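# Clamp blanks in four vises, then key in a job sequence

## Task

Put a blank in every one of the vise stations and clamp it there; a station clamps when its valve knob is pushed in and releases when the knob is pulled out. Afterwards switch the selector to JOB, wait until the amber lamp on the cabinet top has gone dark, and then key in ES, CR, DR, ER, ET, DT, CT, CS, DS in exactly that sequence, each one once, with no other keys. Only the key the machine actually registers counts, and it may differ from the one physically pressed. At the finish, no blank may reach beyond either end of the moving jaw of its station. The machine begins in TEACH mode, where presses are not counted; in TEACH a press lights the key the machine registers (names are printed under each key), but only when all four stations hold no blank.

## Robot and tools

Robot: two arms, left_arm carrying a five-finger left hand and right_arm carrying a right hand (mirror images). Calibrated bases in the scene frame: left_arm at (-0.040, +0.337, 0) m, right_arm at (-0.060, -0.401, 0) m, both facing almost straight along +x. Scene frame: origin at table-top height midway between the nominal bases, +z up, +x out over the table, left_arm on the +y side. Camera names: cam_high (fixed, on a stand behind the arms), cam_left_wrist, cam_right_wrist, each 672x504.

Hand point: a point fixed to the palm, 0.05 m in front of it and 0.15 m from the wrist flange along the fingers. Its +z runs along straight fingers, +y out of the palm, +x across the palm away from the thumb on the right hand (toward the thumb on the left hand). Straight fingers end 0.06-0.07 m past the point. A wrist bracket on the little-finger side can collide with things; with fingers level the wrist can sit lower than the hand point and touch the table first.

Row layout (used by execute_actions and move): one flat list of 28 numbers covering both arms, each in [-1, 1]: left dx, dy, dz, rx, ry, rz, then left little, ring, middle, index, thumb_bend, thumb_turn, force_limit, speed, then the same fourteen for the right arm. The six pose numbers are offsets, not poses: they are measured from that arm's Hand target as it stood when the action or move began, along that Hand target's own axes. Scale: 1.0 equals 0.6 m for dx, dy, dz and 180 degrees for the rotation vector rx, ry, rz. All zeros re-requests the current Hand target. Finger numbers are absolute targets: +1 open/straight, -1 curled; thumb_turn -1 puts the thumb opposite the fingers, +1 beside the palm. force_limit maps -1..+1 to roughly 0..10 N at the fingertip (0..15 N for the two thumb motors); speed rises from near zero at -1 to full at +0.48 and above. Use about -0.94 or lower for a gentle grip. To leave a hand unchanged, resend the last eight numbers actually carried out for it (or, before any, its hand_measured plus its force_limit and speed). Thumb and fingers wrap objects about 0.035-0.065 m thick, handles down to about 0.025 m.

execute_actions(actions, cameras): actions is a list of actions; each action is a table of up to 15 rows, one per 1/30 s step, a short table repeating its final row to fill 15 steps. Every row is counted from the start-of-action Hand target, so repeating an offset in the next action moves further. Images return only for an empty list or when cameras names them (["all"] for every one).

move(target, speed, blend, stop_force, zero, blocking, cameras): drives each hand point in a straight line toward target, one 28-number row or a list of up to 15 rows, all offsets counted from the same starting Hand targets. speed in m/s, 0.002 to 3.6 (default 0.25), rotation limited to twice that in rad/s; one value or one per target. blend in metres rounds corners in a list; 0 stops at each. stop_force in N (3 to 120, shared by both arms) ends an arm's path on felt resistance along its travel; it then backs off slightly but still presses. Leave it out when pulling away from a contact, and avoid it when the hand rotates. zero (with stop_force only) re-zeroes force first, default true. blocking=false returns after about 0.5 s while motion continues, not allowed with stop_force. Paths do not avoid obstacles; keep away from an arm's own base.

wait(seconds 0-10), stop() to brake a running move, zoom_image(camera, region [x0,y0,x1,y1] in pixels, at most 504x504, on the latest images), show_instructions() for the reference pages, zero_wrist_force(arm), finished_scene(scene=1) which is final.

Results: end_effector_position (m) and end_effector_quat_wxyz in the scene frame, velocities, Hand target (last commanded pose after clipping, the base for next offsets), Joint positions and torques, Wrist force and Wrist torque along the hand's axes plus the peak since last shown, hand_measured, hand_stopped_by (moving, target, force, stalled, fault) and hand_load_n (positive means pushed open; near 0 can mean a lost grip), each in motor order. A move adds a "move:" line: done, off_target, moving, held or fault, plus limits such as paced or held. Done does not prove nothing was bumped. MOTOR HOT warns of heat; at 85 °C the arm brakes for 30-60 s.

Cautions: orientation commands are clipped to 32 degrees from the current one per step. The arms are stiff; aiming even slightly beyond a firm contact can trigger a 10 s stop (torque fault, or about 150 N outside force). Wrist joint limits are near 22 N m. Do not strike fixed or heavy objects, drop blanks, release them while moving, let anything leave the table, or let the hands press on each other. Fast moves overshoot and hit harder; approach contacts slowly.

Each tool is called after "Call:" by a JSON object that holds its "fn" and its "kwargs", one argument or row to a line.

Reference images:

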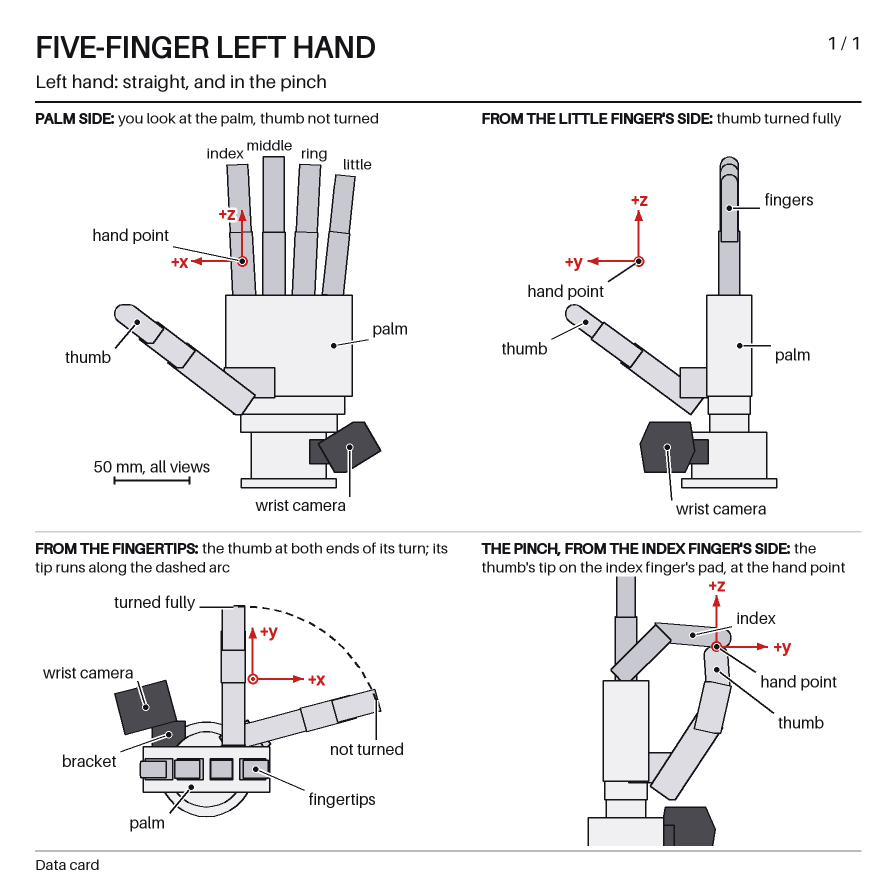

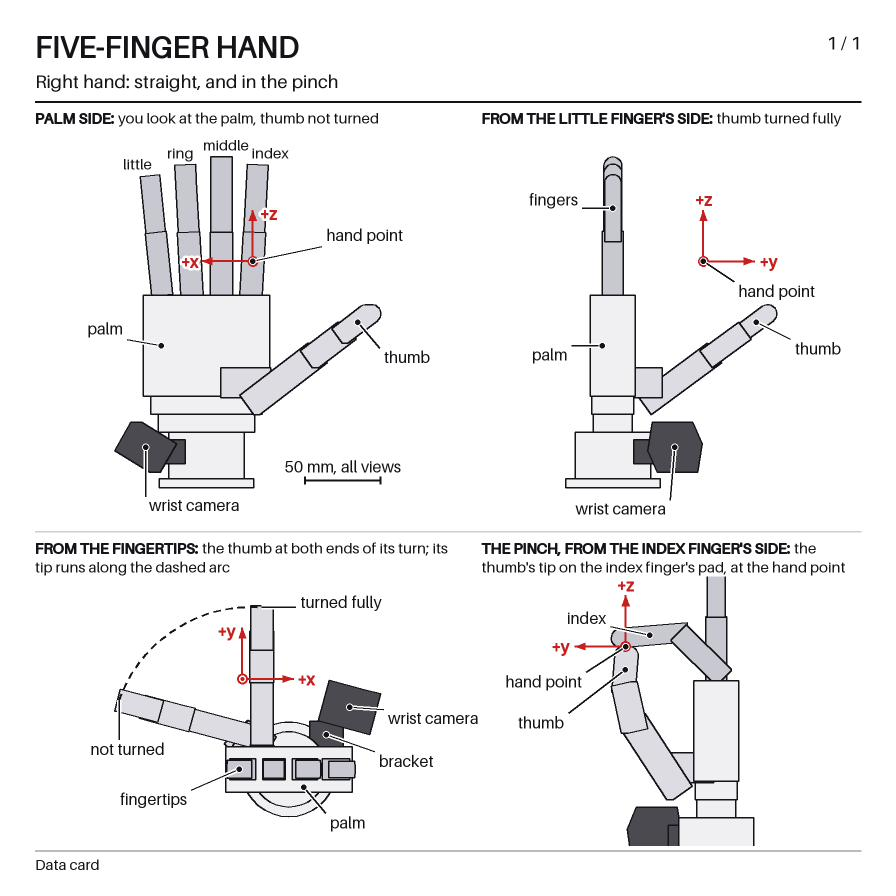

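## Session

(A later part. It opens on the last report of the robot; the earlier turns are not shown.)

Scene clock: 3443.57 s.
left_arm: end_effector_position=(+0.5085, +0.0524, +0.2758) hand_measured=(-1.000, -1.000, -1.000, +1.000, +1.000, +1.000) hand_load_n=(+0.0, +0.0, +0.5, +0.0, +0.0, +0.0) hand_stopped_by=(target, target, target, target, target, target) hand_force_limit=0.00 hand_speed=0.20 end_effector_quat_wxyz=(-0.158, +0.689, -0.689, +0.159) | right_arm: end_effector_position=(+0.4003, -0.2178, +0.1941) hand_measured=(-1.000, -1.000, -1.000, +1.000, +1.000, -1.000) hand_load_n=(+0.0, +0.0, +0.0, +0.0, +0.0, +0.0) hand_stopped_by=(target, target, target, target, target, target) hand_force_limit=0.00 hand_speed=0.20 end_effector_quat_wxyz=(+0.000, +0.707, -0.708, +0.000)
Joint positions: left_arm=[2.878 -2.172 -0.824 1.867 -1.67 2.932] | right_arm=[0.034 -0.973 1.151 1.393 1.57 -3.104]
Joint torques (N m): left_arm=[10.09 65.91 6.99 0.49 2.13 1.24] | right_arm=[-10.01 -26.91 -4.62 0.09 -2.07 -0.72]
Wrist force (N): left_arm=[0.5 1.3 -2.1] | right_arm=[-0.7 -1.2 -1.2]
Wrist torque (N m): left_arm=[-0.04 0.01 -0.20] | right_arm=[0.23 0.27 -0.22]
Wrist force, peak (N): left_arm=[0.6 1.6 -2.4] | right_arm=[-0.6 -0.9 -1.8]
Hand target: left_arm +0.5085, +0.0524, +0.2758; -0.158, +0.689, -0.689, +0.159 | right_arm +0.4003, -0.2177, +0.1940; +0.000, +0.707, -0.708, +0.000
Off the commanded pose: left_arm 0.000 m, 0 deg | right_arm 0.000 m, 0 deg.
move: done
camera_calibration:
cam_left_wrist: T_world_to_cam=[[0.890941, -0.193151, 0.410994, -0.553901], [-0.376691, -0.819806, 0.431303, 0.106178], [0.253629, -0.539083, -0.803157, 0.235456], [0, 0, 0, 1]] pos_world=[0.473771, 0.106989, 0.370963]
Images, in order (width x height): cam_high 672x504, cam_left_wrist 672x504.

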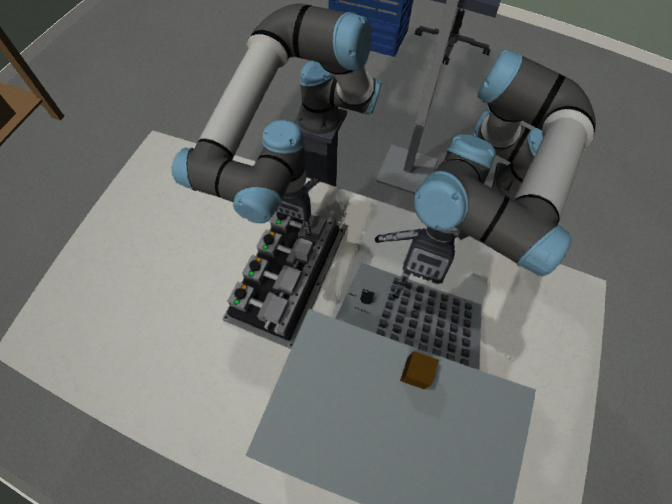

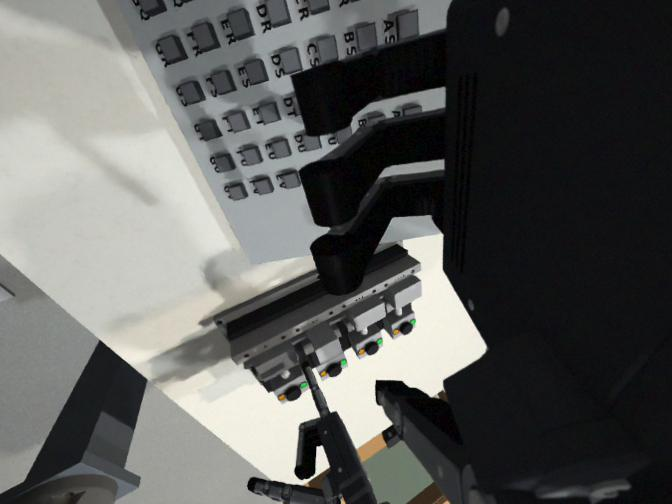

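Call:
{"fn": "move", "kwargs": {
  "target": [
    [0,0,0,0,0,0,-1,-1,-1,1,1,1,0,0.2,-0.0108,-0.005,0,0,0,0,-1,-1,-1,1,1,-1,0,0.2],
    [0,0,0,0,0,0,-1,-1,-1,1,1,1,0,0.2,-0.0108,-0.005,0.0567,0,0,0,-1,-1,-1,1,1,-1,0,0.2]
  ],
  "speed": 0.04,
  "stop_force": 6,
  "cameras": ["cam_left_wrist", "cam_high"]
}}

Call:
{"fn": "zoom_image", "kwargs": {
  "camera": "cam_high",
  "region": [285, 200, 335, 260]
}}

Call:
{"fn": "zoom_image", "kwargs": {
  "camera": "cam_left_wrist",
  "region": [240, 320, 340, 410]
}}

Scene clock: 3483.10 s.
left_arm: end_effector_position=(+0.5085, +0.0524, +0.2758) hand_measured=(-1.000, -1.000, -1.000, +1.000, +1.000, +1.000) hand_load_n=(+0.0, +0.0, +0.0, +0.0, +0.0, +0.0) hand_stopped_by=(target, target, target, target, target, target) hand_force_limit=0.00 hand_speed=0.20 end_effector_quat_wxyz=(-0.158, +0.689, -0.689, +0.159) | right_arm: end_effector_position=(+0.4033, -0.2113, +0.1599) hand_measured=(-1.000, -1.000, -1.000, +1.000, +1.000, -1.000) hand_load_n=(+0.0, +0.0, +0.0, +0.0, +0.0, +0.0) hand_stopped_by=(target, target, target, target, target, target) hand_force_limit=0.00 hand_speed=0.20 end_effector_quat_wxyz=(+0.000, +0.707, -0.708, +0.000)
Joint positions: left_arm=[2.878 -2.172 -0.824 1.867 -1.67 2.932] | right_arm=[0.046 -0.942 1.19 1.324 1.57 -3.092]
Joint torques (N m): left_arm=[10.31 66.04 6.84 0.55 1.94 1.14] | right_arm=[8.32 -27.26 -1.72 0.35 -0.48 1.5]
Wrist force (N): left_arm=[0.5 1.5 -2.2] | right_arm=[-0.9 -1.1 -1.1]
Wrist torque (N m): left_arm=[-0.02 0.01 -0.20] | right_arm=[0.23 0.32 -0.22]
Wrist force, peak (N): left_arm=[0.6 1.6 -2.4] | right_arm=[-1.0 -1.4 -1.4]
Hand target: left_arm +0.5085, +0.0524, +0.2758; -0.158, +0.689, -0.689, +0.159 | right_arm +0.4033, -0.2113, +0.1599; +0.000, +0.707, -0.708, +0.000
Off the commanded pose: left_arm 0.000 m, 0 deg | right_arm 0.000 m, 0 deg.
move: done
camera_calibration:
cam_left_wrist: T_world_to_cam=[[0.890941, -0.193151, 0.410994, -0.553901], [-0.376691, -0.819806, 0.431303, 0.106178], [0.253629, -0.539083, -0.803157, 0.235456], [0, 0, 0, 1]] pos_world=[0.473771, 0.106989, 0.370963]
Images, in order (width x height): cam_high 672x504, cam_left_wrist 672x504.

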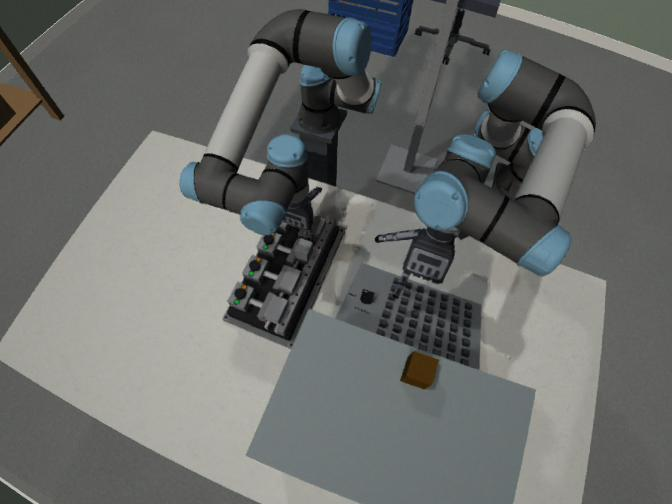

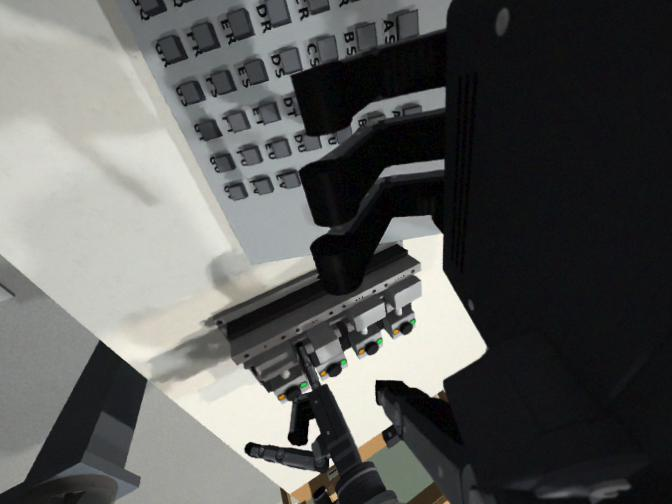

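Scaled by 8.400 from the camera's 672x504 image, which has a finer 960x720 frame.

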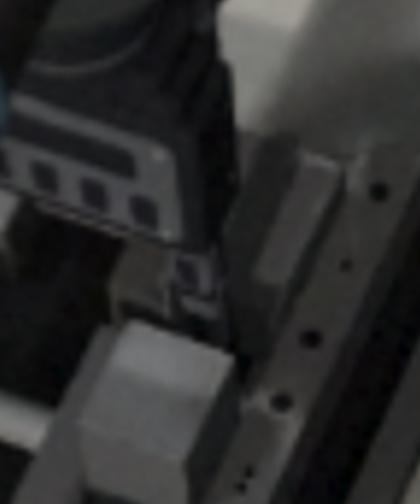

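Scaled by 5.040 from the camera's 672x504 image, which has a finer 960x720 frame.

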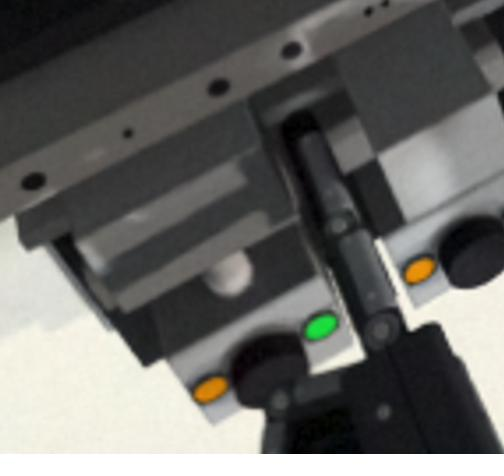

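Call:
{"fn": "move", "kwargs": {
  "target": [0,0,0,0,0,0,-1,-1,-1,1,1,1,0,0.2,0,0.015,0,0,0,0,-1,-1,-1,1,1,-1,0,0.2],
  "speed": 0.01,
  "stop_force": 5,
  "cameras": ["cam_high","cam_right_wrist"]
}}

Scene clock: 3508.87 s.
left_arm: end_effector_position=(+0.5085, +0.0524, +0.2758) hand_measured=(-1.000, -1.000, -1.000, +1.000, +1.000, +1.000) hand_load_n=(+0.0, +0.0, +0.0, +0.0, +0.0, +0.0) hand_stopped_by=(target, target, target, target, target, target) hand_force_limit=0.00 hand_speed=0.20 end_effector_quat_wxyz=(-0.158, +0.689, -0.689, +0.159) | right_arm: end_effector_position=(+0.3974, -0.2112, +0.1600) hand_measured=(-1.000, -1.000, -1.000, +1.000, +1.000, -1.000) hand_load_n=(+0.0, +0.0, +0.0, +0.5, +0.0, +0.0) hand_stopped_by=(target, target, target, target, target, target) hand_force_limit=0.00 hand_speed=0.20 end_effector_quat_wxyz=(+0.000, +0.707, -0.708, +0.000)
Joint positions: left_arm=[2.878 -2.172 -0.824 1.867 -1.67 2.932] | right_arm=[0.047 -0.956 1.213 1.315 1.57 -3.091]
Joint torques (N m): left_arm=[9.88 65.79 6.93 0.57 2.1 1.08] | right_arm=[4.98 -27.45 -28.29 5.28 -1.41 -0.89]
Wrist force (N): left_arm=[0.7 1.5 -1.8] | right_arm=[-1.0 -4.7 0.7]
Wrist torque (N m): left_arm=[-0.03 -0.01 -0.20] | right_arm=[0.36 0.36 -0.20]
Wrist force, peak (N): left_arm=[0.8 1.7 -2.3] | right_arm=[-1.3 -11.0 0.5]
Hand target: left_arm +0.5085, +0.0524, +0.2758; -0.158, +0.689, -0.689, +0.159 | right_arm +0.3975, -0.2112, +0.1599; +0.000, +0.707, -0.708, +0.000 (not the last commanded pose)
Off the commanded pose: left_arm 0.000 m, 0 deg | right_arm 0.003 m, 0 deg.
move: contact (right_arm)
camera_calibration:
cam_right_wrist: T_world_to_cam=[[-0.963381, -0.264437, -0.0443731, 0.332973], [-0.251285, 0.832654, 0.4935, 0.202387], [-0.0935526, 0.486579, -0.868613, 0.393732], [0, 0, 0, 1]] pos_world=[0.408471, -0.27205, 0.256897]
Images, in order (width x height): cam_high 672x504, cam_right_wrist 672x504.

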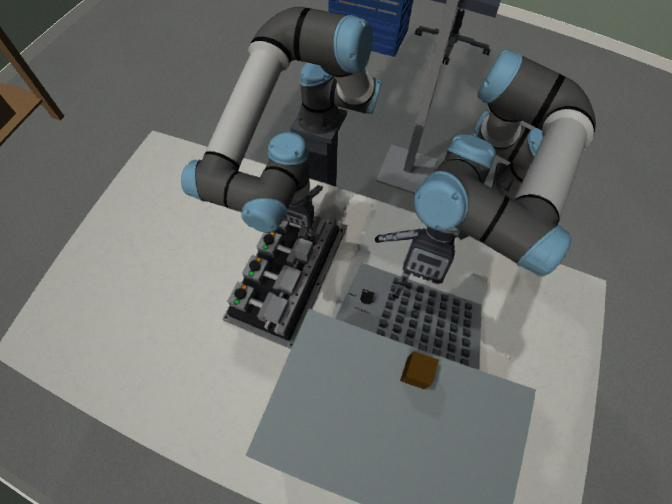

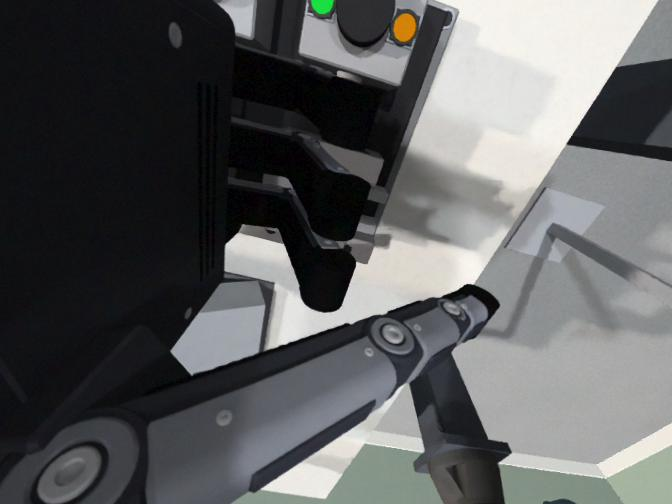

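Call:
{"fn": "move", "kwargs": {
  "target": [0,0,0,0,0,0,-1,-1,-1,1,1,1,0,0.2,0,0.0083,0,0,0,0,-1,-1,-1,1,1,-1,0,0.2],
  "speed": 0.01,
  "stop_force": 25,
  "zero": false,
  "cameras": ["cam_high","cam_right_wrist"]
}}

Scene clock: 3519.93 s.
left_arm: end_effector_position=(+0.5085, +0.0524, +0.2758) hand_measured=(-1.000, -1.000, -1.000, +1.000, +1.000, +1.000) hand_load_n=(+0.0, +0.0, +0.0, +0.0, +0.0, +0.0) hand_stopped_by=(target, target, target, target, target, target) hand_force_limit=0.00 hand_speed=0.20 end_effector_quat_wxyz=(-0.158, +0.689, -0.689, +0.159) | right_arm: end_effector_position=(+0.3962, -0.2113, +0.1599) hand_measured=(-1.000, -1.000, -1.000, +1.000, +1.000, -1.000) hand_load_n=(+0.0, +0.0, +0.5, +3.5, +0.0, +0.0) hand_stopped_by=(target, target, target, target, target, target) hand_force_limit=0.00 hand_speed=0.20 end_effector_quat_wxyz=(+0.000, +0.707, -0.708, +0.000)
Joint positions: left_arm=[2.878 -2.172 -0.824 1.867 -1.67 2.932] | right_arm=[0.047 -0.959 1.219 1.312 1.57 -3.091]
Joint torques (N m): left_arm=[9.61 65.77 7.39 0.41 1.91 0.97] | right_arm=[7.39 -25.8 -18.33 11.72 -1.2 -2.03]
Wrist force (N): left_arm=[0.4 1.6 -2.0] | right_arm=[-3.1 -25.6 -1.0]
Wrist torque (N m): left_arm=[0.00 0.03 -0.22] | right_arm=[1.51 0.27 -0.31]
Wrist force, peak (N): left_arm=[0.9 1.6 -2.3] | right_arm=[-3.1 -32.0 -1.4]
Hand target: left_arm +0.5085, +0.0524, +0.2758; -0.158, +0.689, -0.689, +0.159 | right_arm +0.3962, -0.2113, +0.1599; +0.000, +0.707, -0.708, +0.000 (not the last commanded pose)
Off the commanded pose: left_arm 0.000 m, 0 deg | right_arm 0.004 m, 0 deg.
move: contact (right_arm)
camera_calibration:
cam_right_wrist: T_world_to_cam=[[-0.963384, -0.26438, -0.0446676, 0.331782], [-0.25139, 0.83269, 0.493388, 0.202275], [-0.0932474, 0.486551, -0.868662, 0.393452], [0, 0, 0, 1]] pos_world=[0.407172, -0.27215, 0.256797]
Images, in order (width x height): cam_high 672x504, cam_right_wrist 672x504.

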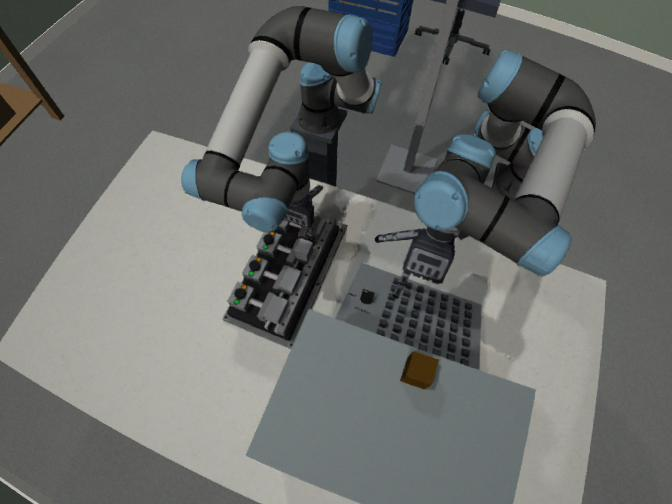

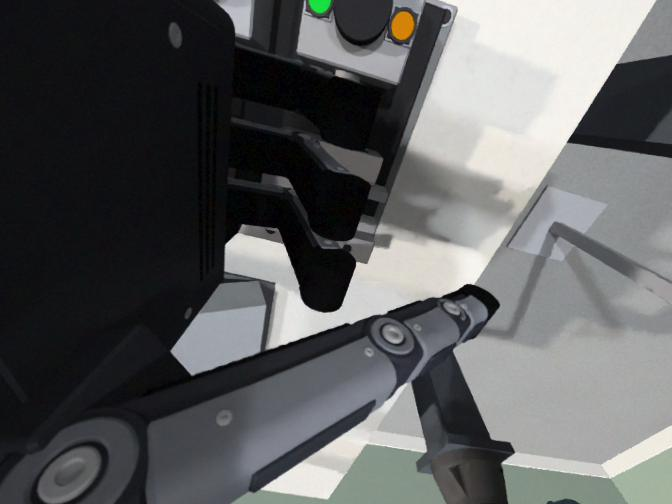

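Call:
{"fn": "wait", "kwargs": {
  "seconds": 1,
  "cameras": []
}}

Scene clock: 3552.37 s.
left_arm: end_effector_position=(+0.5085, +0.0524, +0.2758) hand_measured=(-1.000, -1.000, -1.000, +1.000, +1.000, +1.000) hand_load_n=(+0.0, +0.0, +0.0, +0.0, +0.0, +0.0) hand_stopped_by=(target, target, target, target, target, target) hand_force_limit=0.00 hand_speed=0.20 end_effector_quat_wxyz=(-0.158, +0.689, -0.689, +0.159) | right_arm: end_effector_position=(+0.3962, -0.2113, +0.1599) hand_measured=(-1.000, -1.000, -1.000, +1.000, +1.000, -1.000) hand_load_n=(+0.0, +0.0, +0.0, +3.5, +0.0, +0.0) hand_stopped_by=(target, target, target, target, target, target) hand_force_limit=0.00 hand_speed=0.20 end_effector_quat_wxyz=(+0.000, +0.707, -0.708, +0.000)
Joint positions: left_arm=[2.878 -2.172 -0.824 1.867 -1.67 2.932] | right_arm=[0.047 -0.959 1.219 1.312 1.57 -3.091]
Joint torques (N m): left_arm=[10.09 65.68 6.91 0.47 1.98 0.83] | right_arm=[7.56 -25.56 -18.32 7.41 -1.29 -2.13]
Wrist force (N): left_arm=[0.6 1.3 -1.8] | right_arm=[-3.1 -25.7 -1.1]
Wrist torque (N m): left_arm=[-0.06 0.01 -0.20] | right_arm=[1.49 0.29 -0.32]
Wrist force, peak (N): left_arm=[0.6 1.7 -2.4] | right_arm=[-3.0 -26.0 -1.1]
Hand target: left_arm +0.5085, +0.0524, +0.2758; -0.158, +0.689, -0.689, +0.159 | right_arm +0.3962, -0.2113, +0.1599; +0.000, +0.707, -0.708, +0.000 (not the last commanded pose)
Off the commanded pose: left_arm 0.000 m, 0 deg | right_arm 0.004 m, 0 deg.
wait: 1.00 s; at rest from the start
No camera images: "cameras" was empty.

Call:
{"fn": "move", "kwargs": {
  "target": [0,0,0,0,0,0,-1,-1,-1,1,1,1,0,0.2,0,0.0083,0,0,0,0,-1,-1,-1,1,1,-1,0,0.2],
  "speed": 0.008,
  "stop_force": 36,
  "zero": false,
  "cameras": ["cam_right_wrist"]
}}

Scene clock: 3562.10 s.
left_arm: end_effector_position=(+0.5085, +0.0524, +0.2758) hand_measured=(-1.000, -1.000, -1.000, +1.000, +1.000, +1.000) hand_load_n=(+0.0, +0.0, +0.0, +0.0, +0.0, +0.0) hand_stopped_by=(target, target, target, target, target, target) hand_force_limit=0.00 hand_speed=0.20 end_effector_quat_wxyz=(-0.158, +0.689, -0.689, +0.159) | right_arm: end_effector_position=(+0.3957, -0.2113, +0.1598) hand_measured=(-1.000, -1.000, -1.000, +1.000, +1.000, -1.000) hand_load_n=(+0.0, +0.0, +0.5, +5.0, +0.0, +0.0) hand_stopped_by=(target, target, target, target, target, target) hand_force_limit=0.00 hand_speed=0.20 end_effector_quat_wxyz=(+0.000, +0.707, -0.708, +0.000)
Joint positions: left_arm=[2.878 -2.172 -0.824 1.867 -1.67 2.932] | right_arm=[0.047 -0.961 1.221 1.311 1.57 -3.091]
Joint torques (N m): left_arm=[10.19 65.54 7.34 0.42 1.86 0.87] | right_arm=[14.16 -24.59 -13.49 16.53 -1.07 -0.23]
Wrist force (N): left_arm=[0.5 1.3 -2.0] | right_arm=[-3.3 -36.9 -3.5]
Wrist torque (N m): left_arm=[-0.05 0.02 -0.21] | right_arm=[2.19 0.24 -0.31]
Wrist force, peak (N): left_arm=[0.7 1.3 -2.7] | right_arm=[-3.5 -41.4 -3.5]
Hand target: left_arm +0.5085, +0.0524, +0.2758; -0.158, +0.689, -0.689, +0.159 | right_arm +0.3957, -0.2113, +0.1598; +0.000, +0.707, -0.708, +0.000 (not the last commanded pose)
Off the commanded pose: left_arm 0.000 m, 0 deg | right_arm 0.004 m, 0 deg.
move: contact (right_arm)
camera_calibration:
cam_right_wrist: T_world_to_cam=[[-0.963361, -0.264404, -0.045016, 0.331375], [-0.251587, 0.832674, 0.493312, 0.202245], [-0.0929501, 0.486563, -0.868687, 0.393293], [0, 0, 0, 1]] pos_world=[0.406673, -0.27215, 0.256796]
Images, in order (width x height): cam_right_wrist 672x504.

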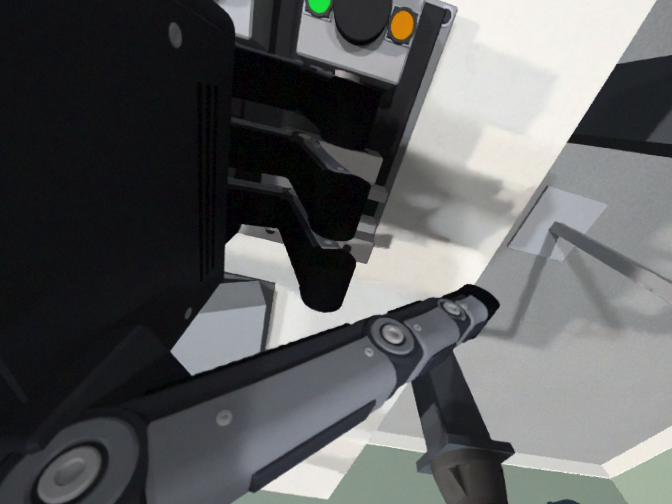

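Call:
{"fn": "move", "kwargs": {
  "target": [
    [0,0,0,0,0,0,-1,-1,-1,1,1,1,0,0.2,0,-0.014,0,0,0,0,-1,-1,-1,1,1,-1,0,0.2],
    [0,0,0,0,0,0,-1,-1,-1,1,1,1,0,0.2,0,-0.014,-0.1667,0,0,0,-1,-1,-1,1,1,-1,0,0.2],
    [0,0,0,0,0,0,-1,-1,-1,1,1,1,0,0.2,0.1478,-0.0722,-0.1668,0,0,0,1,1,1,1,1,1,0,0.2]
  ],
  "speed": [0.03,0.15,0.15],
  "cameras": ["cam_high","cam_right_wrist"]
}}

Scene clock: 3593.60 s.
left_arm: end_effector_position=(+0.5085, +0.0524, +0.2758) hand_measured=(-1.000, -1.000, -1.000, +1.000, +1.000, +1.000) hand_load_n=(+0.0, +0.0, +0.0, +0.0, +0.0, +0.0) hand_stopped_by=(target, target, target, target, target, target) hand_force_limit=0.00 hand_speed=0.20 end_effector_quat_wxyz=(-0.158, +0.689, -0.689, +0.159) | right_arm: end_effector_position=(+0.4389, -0.3001, +0.2598) hand_measured=(+1.000, +1.000, +1.000, +1.000, +1.000, +1.000) hand_load_n=(+0.0, +0.0, +0.0, +0.0, +0.0, +0.0) hand_stopped_by=(target, target, target, target, target, target) hand_force_limit=0.00 hand_speed=0.20 end_effector_quat_wxyz=(+0.000, +0.707, -0.708, +0.000)
Joint positions: left_arm=[2.878 -2.172 -0.824 1.867 -1.67 2.932] | right_arm=[-0.117 -0.928 0.91 1.59 1.57 -3.255]
Joint torques (N m): left_arm=[10.03 65.14 7.52 0.3 1.76 0.79] | right_arm=[-10.74 -28.72 -27.21 3.47 -2.11 -1.19]
Wrist force (N): left_arm=[0.6 1.4 -1.8] | right_arm=[-0.9 -1.3 -0.9]
Wrist torque (N m): left_arm=[-0.05 0.00 -0.20] | right_arm=[0.15 0.32 -0.16]
Wrist force, peak (N): left_arm=[0.6 1.7 -2.2] | right_arm=[-3.3 -37.1 -3.7]
Hand target: left_arm +0.5085, +0.0524, +0.2758; -0.158, +0.689, -0.689, +0.159 | right_arm +0.4389, -0.3001, +0.2598; +0.000, +0.707, -0.708, +0.000
Off the commanded pose: left_arm 0.000 m, 0 deg | right_arm 0.000 m, 0 deg.
move: done
camera_calibration:
cam_right_wrist: T_world_to_cam=[[-0.963361, -0.264404, -0.045016, 0.354015], [-0.251587, 0.832674, 0.493312, 0.237724], [-0.0929501, 0.486563, -0.868687, 0.527384], [0, 0, 0, 1]] pos_world=[0.449873, -0.36095, 0.356796]
Images, in order (width x height): cam_high 672x504, cam_right_wrist 672x504.

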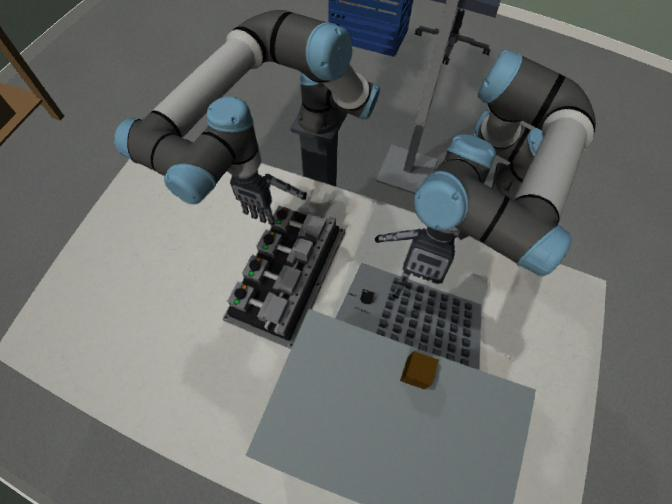

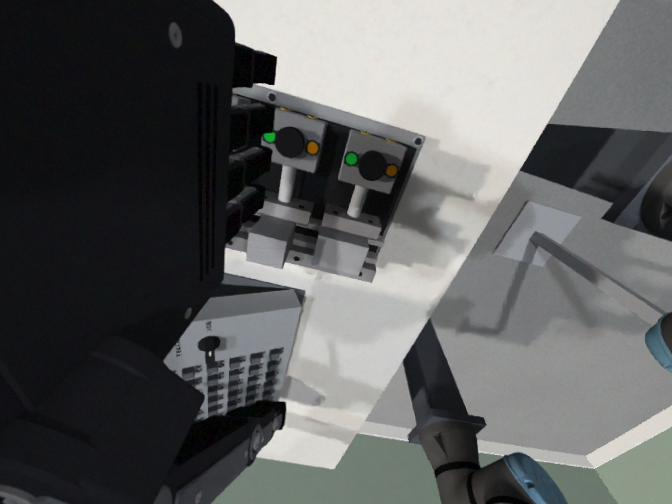

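Call:
{"fn": "zoom_image", "kwargs": {
  "camera": "cam_right_wrist",
  "region": [305, 195, 395, 285]
}}

Call:
{"fn": "zoom_image", "kwargs": {
  "camera": "cam_high",
  "region": [270, 200, 350, 270]
}}

Scaled by 5.600 from the camera's 672x504 image, which has a finer 960x720 frame.

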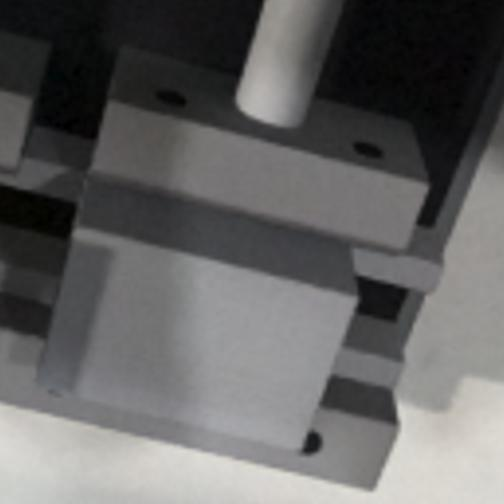

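Scaled by 6.300 from the camera's 672x504 image, which has a finer 960x720 frame.

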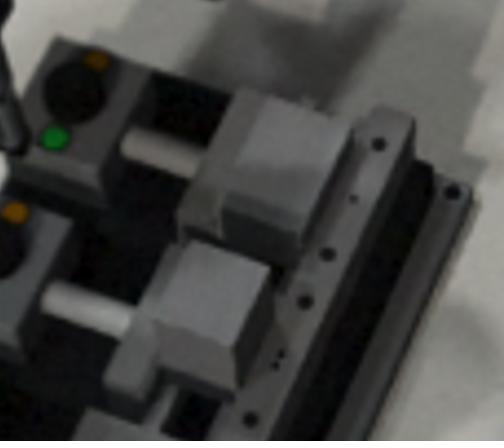

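Call:
{"fn": "move", "kwargs": {
  "target": [0,0,0,0,0,0,-1,-1,-1,1,1,1,0,0.2,-0.1,0.0082,0.0583,0,0,0,1,1,1,1,1,1,0,0.2],
  "speed": 0.12,
  "cameras": ["cam_high","cam_right_wrist"]
}}

Scene clock: 3646.00 s.
left_arm: end_effector_position=(+0.5085, +0.0524, +0.2758) hand_measured=(-1.000, -1.000, -1.000, +1.000, +1.000, +1.000) hand_load_n=(+0.0, +0.0, +0.0, +0.0, +0.0, +0.0) hand_stopped_by=(target, target, target, target, target, target) hand_force_limit=0.00 hand_speed=0.20 end_effector_quat_wxyz=(-0.158, +0.689, -0.689, +0.159) | right_arm: end_effector_position=(+0.4340, -0.2403, +0.2250) hand_measured=(+1.000, +1.000, +1.000, +1.000, +1.000, +1.000) hand_load_n=(+0.0, +0.0, -0.5, +0.0, +0.0, +0.0) hand_stopped_by=(target, target, target, target, target, target) hand_force_limit=0.00 hand_speed=0.20 end_effector_quat_wxyz=(+0.000, +0.707, -0.708, +0.000)
Joint positions: left_arm=[2.878 -2.172 -0.824 1.867 -1.67 2.932] | right_arm=[-0.009 -0.909 0.966 1.513 1.57 -3.147]
Joint torques (N m): left_arm=[9.66 65.81 7.82 0.33 1.67 0.68] | right_arm=[10.49 -28.95 -2.44 0.36 2.12 1.28]
Wrist force (N): left_arm=[0.5 1.2 -2.0] | right_arm=[-0.9 -1.1 -1.0]
Wrist torque (N m): left_arm=[-0.07 0.02 -0.20] | right_arm=[0.20 0.31 -0.24]
Wrist force, peak (N): left_arm=[0.8 1.6 -2.3] | right_arm=[2.8 -1.7 -1.3]
Hand target: left_arm +0.5085, +0.0524, +0.2758; -0.158, +0.689, -0.689, +0.159 | right_arm +0.4340, -0.2401, +0.2249; +0.000, +0.707, -0.708, +0.000
Off the commanded pose: left_arm 0.000 m, 0 deg | right_arm 0.000 m, 0 deg.
move: done
camera_calibration:
cam_right_wrist: T_world_to_cam=[[-0.963363, -0.264392, -0.045039, 0.36367], [-0.25158, 0.832634, 0.493385, 0.203817], [-0.0929458, 0.48664, -0.868644, 0.467483], [0, 0, 0, 1]] pos_world=[0.445073, -0.301049, 0.321895]
Images, in order (width x height): cam_high 672x504, cam_right_wrist 672x504.

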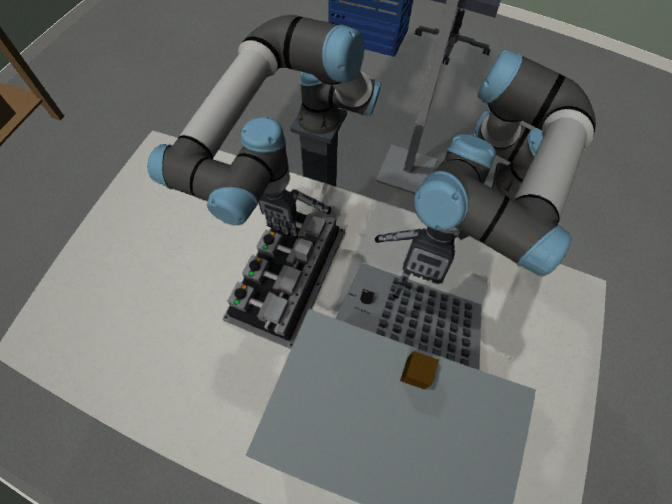

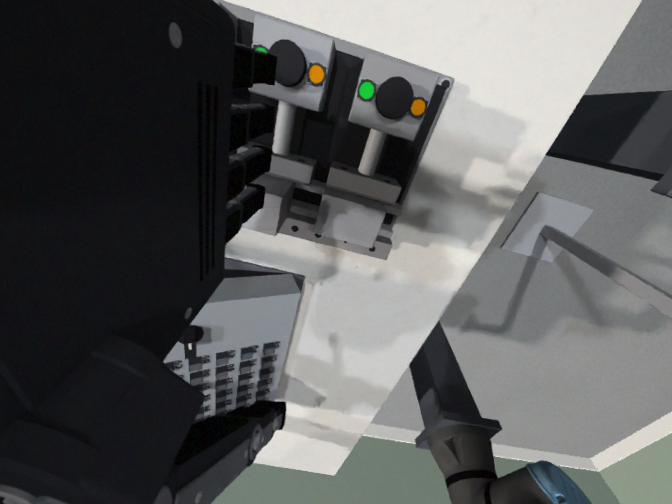

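Call:
{"fn": "zoom_image", "kwargs": {
  "camera": "cam_right_wrist",
  "region": [295, 160, 355, 250]
}}

Call:
{"fn": "zoom_image", "kwargs": {
  "camera": "cam_right_wrist",
  "region": [305, 165, 345, 225]
}}

Scaled by 5.600 from the camera's 672x504 image, which has a finer 960x720 frame.

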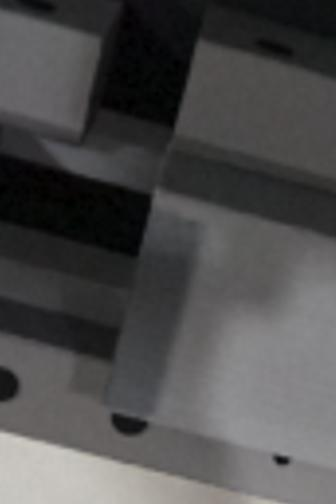

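Scaled by 8.400 from the camera's 672x504 image, which has a finer 960x720 frame.

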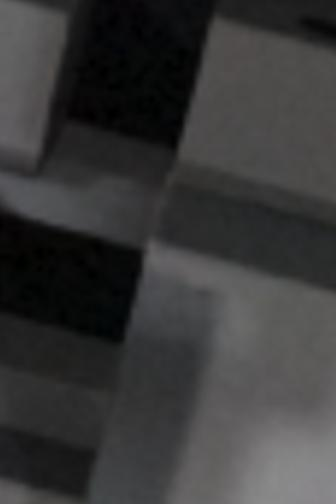

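Call:
{"fn": "move", "kwargs": {
  "target": [0,0,0,0,0,0,-1,-1,-1,1,1,1,0,0.2,0,0.115,0,0,0,0,1,1,1,1,1,1,0,0.2],
  "speed": 0.12,
  "cameras": ["cam_right_wrist"]
}}

Call:
{"fn": "zoom_image", "kwargs": {
  "camera": "cam_right_wrist",
  "region": [290, 150, 350, 240]
}}

Scene clock: 3704.83 s.
left_arm: end_effector_position=(+0.5085, +0.0524, +0.2758) hand_measured=(-1.000, -1.000, -1.000, +1.000, +1.000, +1.000) hand_load_n=(+0.0, +0.0, +0.0, +0.0, +0.0, +0.0) hand_stopped_by=(target, target, target, target, target, target) hand_force_limit=0.00 hand_speed=0.20 end_effector_quat_wxyz=(-0.158, +0.689, -0.689, +0.159) | right_arm: end_effector_position=(+0.3651, -0.2400, +0.2249) hand_measured=(+1.000, +1.000, +1.000, +1.000, +1.000, +1.000) hand_load_n=(+0.0, +0.0, +0.0, +0.0, +0.0, +0.5) hand_stopped_by=(target, target, target, target, target, target) hand_force_limit=0.00 hand_speed=0.20 end_effector_quat_wxyz=(+0.000, +0.707, -0.708, +0.000)
Joint positions: left_arm=[2.878 -2.172 -0.824 1.867 -1.67 2.932] | right_arm=[-0.009 -1.089 1.253 1.407 1.57 -3.147]
Joint torques (N m): left_arm=[9.78 64.3 8.09 0.36 1.61 0.6] | right_arm=[-9.75 -49.36 -3.51 0.36 -2.11 -0.78]
Wrist force (N): left_arm=[0.5 1.6 -2.0] | right_arm=[-0.8 -1.2 -1.1]
Wrist torque (N m): left_arm=[0.00 0.02 -0.21] | right_arm=[0.21 0.32 -0.22]
Wrist force, peak (N): left_arm=[0.6 1.8 -2.2] | right_arm=[-1.1 -1.6 -1.3]
Hand target: left_arm +0.5085, +0.0524, +0.2758; -0.158, +0.689, -0.689, +0.159 | right_arm +0.3650, -0.2400, +0.2249; +0.000, +0.707, -0.708, +0.000
Off the commanded pose: left_arm 0.000 m, 0 deg | right_arm 0.000 m, 0 deg.
move: done
camera_calibration:
cam_right_wrist: T_world_to_cam=[[-0.963352, -0.264451, -0.0449323, 0.297189], [-0.251585, 0.832662, 0.493334, 0.186368], [-0.0930493, 0.486559, -0.868679, 0.460912], [0, 0, 0, 1]] pos_world=[0.376073, -0.30085, 0.321796]
Images, in order (width x height): cam_right_wrist 672x504.

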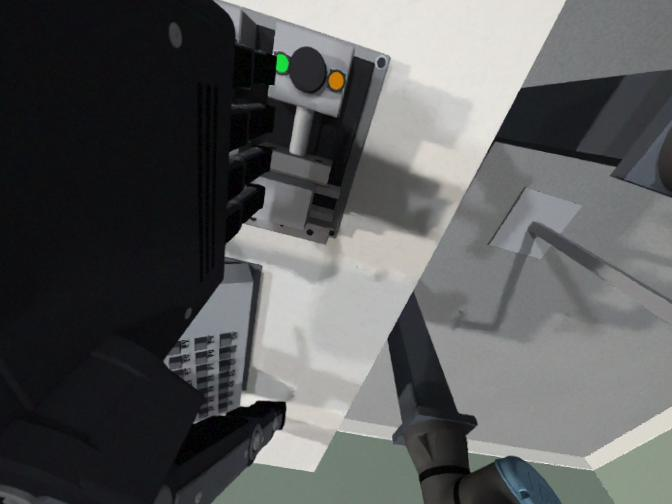

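Scaled by 5.600 from the camera's 672x504 image, which has a finer 960x720 frame.

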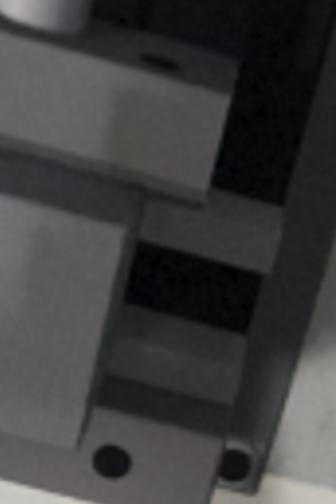

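Call:
{"fn": "move", "kwargs": {
  "target": [
    [0,0,0,0,0,0,-1,-1,-1,1,1,1,0,0.2,0.0175,-0.085,-0.0168,-0.0556,0,0,-1,-1,-1,1,1,-1,0,0.2],
    [0,0,0,0,0,0,-1,-1,-1,1,1,1,0,0.2,0.0175,-0.085,0.0823,-0.0556,0,0,-1,-1,-1,1,1,-1,0,0.2]
  ],
  "speed": [0.1,0.05],
  "cameras": ["cam_high","cam_right_wrist"]
}}

Scene clock: 3803.80 s.
left_arm: end_effector_position=(+0.5085, +0.0524, +0.2758) hand_measured=(-1.000, -1.000, -1.000, +1.000, +1.000, +1.000) hand_load_n=(+0.0, +0.0, +0.0, +0.0, +0.0, +0.0) hand_stopped_by=(target, target, target, target, target, target) hand_force_limit=0.00 hand_speed=0.20 end_effector_quat_wxyz=(-0.158, +0.689, -0.689, +0.159) | right_arm: end_effector_position=(+0.4160, -0.2505, +0.1756) hand_measured=(-1.000, -1.000, -1.000, +1.000, +1.000, -1.000) hand_load_n=(+0.0, +0.0, +0.0, +0.0, +0.0, +0.0) hand_stopped_by=(target, target, target, target, target, target) hand_force_limit=0.00 hand_speed=0.20 end_effector_quat_wxyz=(+0.062, +0.704, -0.705, -0.062)
Joint positions: left_arm=[2.878 -2.172 -0.824 1.867 -1.67 2.932] | right_arm=[-0.026 -0.821 1.025 1.542 1.574 -3.164]
Joint torques (N m): left_arm=[9.85 64.27 8.16 0.18 1.59 0.51] | right_arm=[7.43 -30.5 -1.99 0.29 -0.06 0.85]
Wrist force (N): left_arm=[0.6 1.4 -2.1] | right_arm=[-0.9 -1.0 -1.1]
Wrist torque (N m): left_arm=[-0.03 0.00 -0.20] | right_arm=[0.20 0.30 -0.13]
Wrist force, peak (N): left_arm=[0.8 1.6 -2.4] | right_arm=[-1.1 -1.4 -1.1]
Hand target: left_arm +0.5085, +0.0524, +0.2758; -0.158, +0.689, -0.689, +0.159 | right_arm +0.4160, -0.2505, +0.1755; +0.061, +0.704, -0.705, -0.062
Off the commanded pose: left_arm 0.000 m, 0 deg | right_arm 0.000 m, 0 deg.
move: done
camera_calibration:
cam_right_wrist: T_world_to_cam=[[-0.956507, -0.264498, 0.123023, 0.308895], [-0.162088, 0.832541, 0.529719, 0.188509], [-0.242531, 0.48674, -0.839204, 0.485084], [0, 0, 0, 1]] pos_world=[0.443664, -0.311349, 0.269226]
Images, in order (width x height): cam_high 672x504, cam_right_wrist 672x504.

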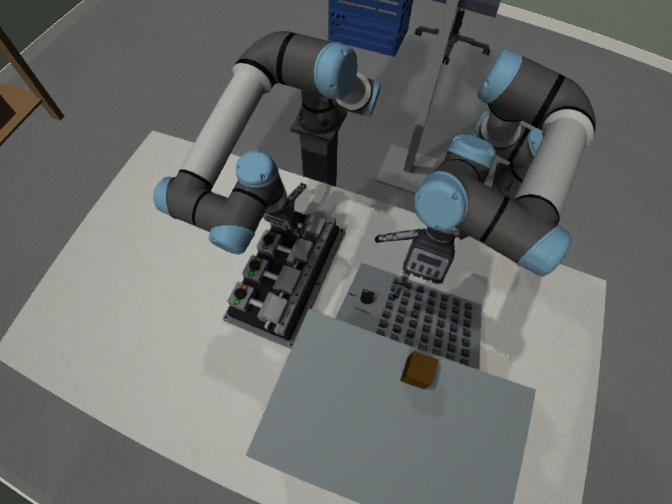

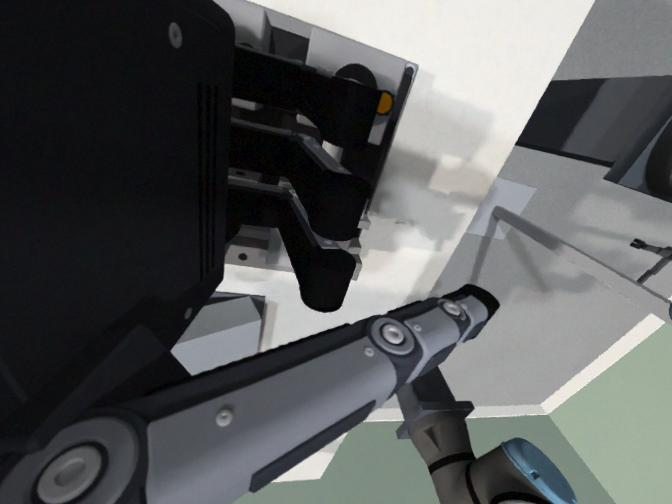

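Call:
{"fn": "move", "kwargs": {
  "target": [0,0,0,0,0,0,-1,-1,-1,1,1,1,0,0.2,0,-0.0029,0.01641,0,0,0,-1,-1,-1,1,1,-1,0,0.2],
  "speed": 0.02,
  "stop_force": 5,
  "cameras": []
}}

Scene clock: 3816.17 s.
left_arm: end_effector_position=(+0.5085, +0.0524, +0.2758) hand_measured=(-1.000, -1.000, -1.000, +1.000, +1.000, +1.000) hand_load_n=(+0.0, +0.5, +0.0, +0.0, -0.5, +0.0) hand_stopped_by=(target, target, target, target, target, target) hand_force_limit=0.00 hand_speed=0.20 end_effector_quat_wxyz=(-0.158, +0.689, -0.689, +0.159) | right_arm: end_effector_position=(+0.4160, -0.2505, +0.1655) hand_measured=(-1.000, -1.000, -1.000, +1.000, +1.000, -1.000) hand_load_n=(+0.0, +0.5, +0.0, +0.0, +0.0, +0.0) hand_stopped_by=(target, target, target, target, target, target) hand_force_limit=0.00 hand_speed=0.20 end_effector_quat_wxyz=(+0.061, +0.704, -0.705, -0.062)
Joint positions: left_arm=[2.878 -2.172 -0.824 1.867 -1.67 2.932] | right_arm=[-0.026 -0.815 1.041 1.52 1.574 -3.164]
Joint torques (N m): left_arm=[9.78 64.23 8.28 0.12 1.57 0.36] | right_arm=[-5.27 -30.57 -1.84 0.57 -1.93 0.85]
Wrist force (N): left_arm=[0.7 1.4 -2.1] | right_arm=[-0.7 -1.2 -1.0]
Wrist torque (N m): left_arm=[-0.03 -0.01 -0.20] | right_arm=[0.17 0.27 -0.11]
Wrist force, peak (N): left_arm=[0.8 1.8 -2.3] | right_arm=[-1.1 -1.0 -1.2]
Hand target: left_arm +0.5085, +0.0524, +0.2758; -0.158, +0.689, -0.689, +0.159 | right_arm +0.4160, -0.2505, +0.1655; +0.061, +0.704, -0.705, -0.062
Off the commanded pose: left_arm 0.000 m, 0 deg | right_arm 0.000 m, 0 deg.
move: done
No camera images: "cameras" was empty.

Call:
{"fn": "move", "kwargs": {
  "target": [0,0,0,0,0,0,-1,-1,-1,1,1,1,0,0.2,0,0.0197,0.00348,0,0,0,-1,-1,-1,1,1,-1,0,0.2],
  "speed": 0.005,
  "stop_force": 5,
  "cameras": []
}}

Scene clock: 3823.33 s.
left_arm: end_effector_position=(+0.5085, +0.0524, +0.2758) hand_measured=(-1.000, -1.000, -1.000, +1.000, +1.000, +1.000) hand_load_n=(+0.0, +0.0, +0.0, +0.0, +0.0, +0.5) hand_stopped_by=(target, target, target, target, target, target) hand_force_limit=0.00 hand_speed=0.20 end_effector_quat_wxyz=(-0.158, +0.689, -0.689, +0.159) | right_arm: end_effector_position=(+0.4040, -0.2505, +0.1655) hand_measured=(-1.000, -1.000, -1.000, +1.000, +1.000, -1.000) hand_load_n=(+0.0, +0.0, +0.0, +0.0, -0.5, +0.0) hand_stopped_by=(target, target, target, target, target, target) hand_force_limit=0.00 hand_speed=0.20 end_effector_quat_wxyz=(+0.061, +0.704, -0.705, -0.062)
Joint positions: left_arm=[2.878 -2.172 -0.824 1.867 -1.67 2.932] | right_arm=[-0.027 -0.847 1.096 1.496 1.574 -3.164]
Joint torques (N m): left_arm=[9.49 64.27 8.5 0.04 1.47 0.24] | right_arm=[-10.92 -59.64 -1.79 0.56 1.91 -1.21]
Wrist force (N): left_arm=[0.7 1.4 -1.9] | right_arm=[-0.9 -1.1 -1.0]
Wrist torque (N m): left_arm=[-0.03 -0.02 -0.20] | right_arm=[0.18 0.29 -0.12]
Wrist force, peak (N): left_arm=[0.5 1.8 -2.1] | right_arm=[-1.1 -1.2 -1.2]
Hand target: left_arm +0.5085, +0.0524, +0.2758; -0.158, +0.689, -0.689, +0.159 | right_arm +0.4040, -0.2505, +0.1655; +0.061, +0.704, -0.705, -0.062
Off the commanded pose: left_arm 0.000 m, 0 deg | right_arm 0.000 m, 0 deg.
move: done
No camera images: "cameras" was empty.

Call:
{"fn": "move", "kwargs": {
  "target": [0,0,0,0,0,0,-1,-1,-1,1,1,1,0,0.2,0,0.0164,0.0029,0,0,0,-1,-1,-1,1,1,-1,0,0.2],
  "speed": 0.005,
  "stop_force": 5,
  "cameras": ["cam_high","cam_right_wrist"]
}}

Scene clock: 3829.73 s.
left_arm: end_effector_position=(+0.5085, +0.0524, +0.2758) hand_measured=(-1.000, -1.000, -1.000, +1.000, +1.000, +1.000) hand_load_n=(+0.0, +0.0, +0.0, +0.0, +0.0, +0.0) hand_stopped_by=(target, target, target, target, target, target) hand_force_limit=0.00 hand_speed=0.20 end_effector_quat_wxyz=(-0.158, +0.689, -0.689, +0.159) | right_arm: end_effector_position=(+0.3940, -0.2505, +0.1655) hand_measured=(-1.000, -1.000, -1.000, +1.000, +1.000, -1.000) hand_load_n=(+0.0, +0.0, +0.0, +0.0, +0.0, +0.0) hand_stopped_by=(target, target, target, target, target, target) hand_force_limit=0.00 hand_speed=0.20 end_effector_quat_wxyz=(+0.061, +0.704, -0.705, -0.062)
Joint positions: left_arm=[2.878 -2.172 -0.824 1.867 -1.67 2.932] | right_arm=[-0.027 -0.872 1.14 1.478 1.574 -3.165]
Joint torques (N m): left_arm=[9.33 64.29 9.15 0.01 1.4 0.26] | right_arm=[-10.77 -58.13 -2.15 0.56 2.03 -1.31]
Wrist force (N): left_arm=[0.5 1.6 -1.7] | right_arm=[-0.9 -1.1 -0.9]
Wrist torque (N m): left_arm=[-0.02 0.02 -0.21] | right_arm=[0.19 0.30 -0.12]
Wrist force, peak (N): left_arm=[1.1 1.6 -2.2] | right_arm=[-1.2 -1.2 -1.1]
Hand target: left_arm +0.5085, +0.0524, +0.2758; -0.158, +0.689, -0.689, +0.159 | right_arm +0.3940, -0.2505, +0.1655; +0.061, +0.704, -0.705, -0.062
Off the commanded pose: left_arm 0.000 m, 0 deg | right_arm 0.000 m, 0 deg.
move: done
camera_calibration:
cam_right_wrist: T_world_to_cam=[[-0.956502, -0.264515, 0.123026, 0.289099], [-0.162087, 0.832512, 0.529765, 0.190325], [-0.242551, 0.486781, -0.839174, 0.471202], [0, 0, 0, 1]] pos_world=[0.421663, -0.311349, 0.259026]
Images, in order (width x height): cam_high 672x504, cam_right_wrist 672x504.

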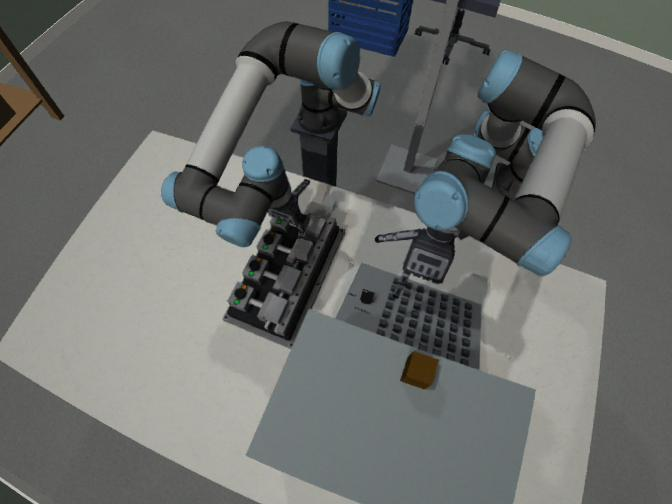

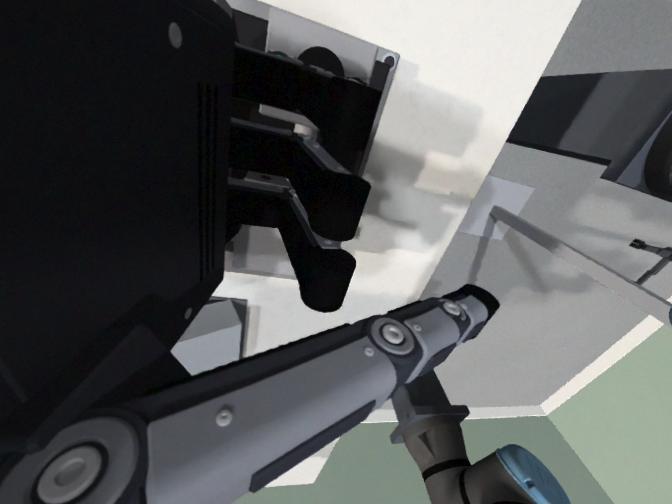

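Call:
{"fn": "zoom_image", "kwargs": {
  "camera": "cam_high",
  "region": [255, 170, 345, 260]
}}

Call:
{"fn": "zoom_image", "kwargs": {
  "camera": "cam_right_wrist",
  "region": [210, 90, 370, 250]
}}

Scaled by 5.600 from the camera's 672x504 image, which has a finer 960x720 frame.

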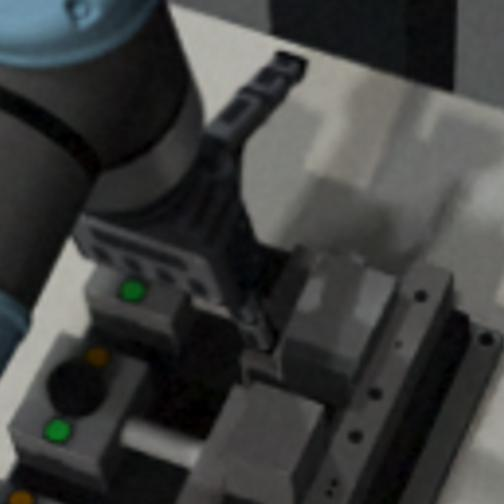

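Scaled by 3.150 from the camera's 672x504 image, which has a finer 960x720 frame.

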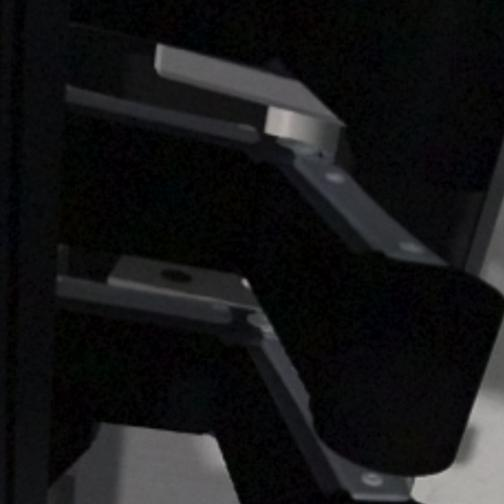

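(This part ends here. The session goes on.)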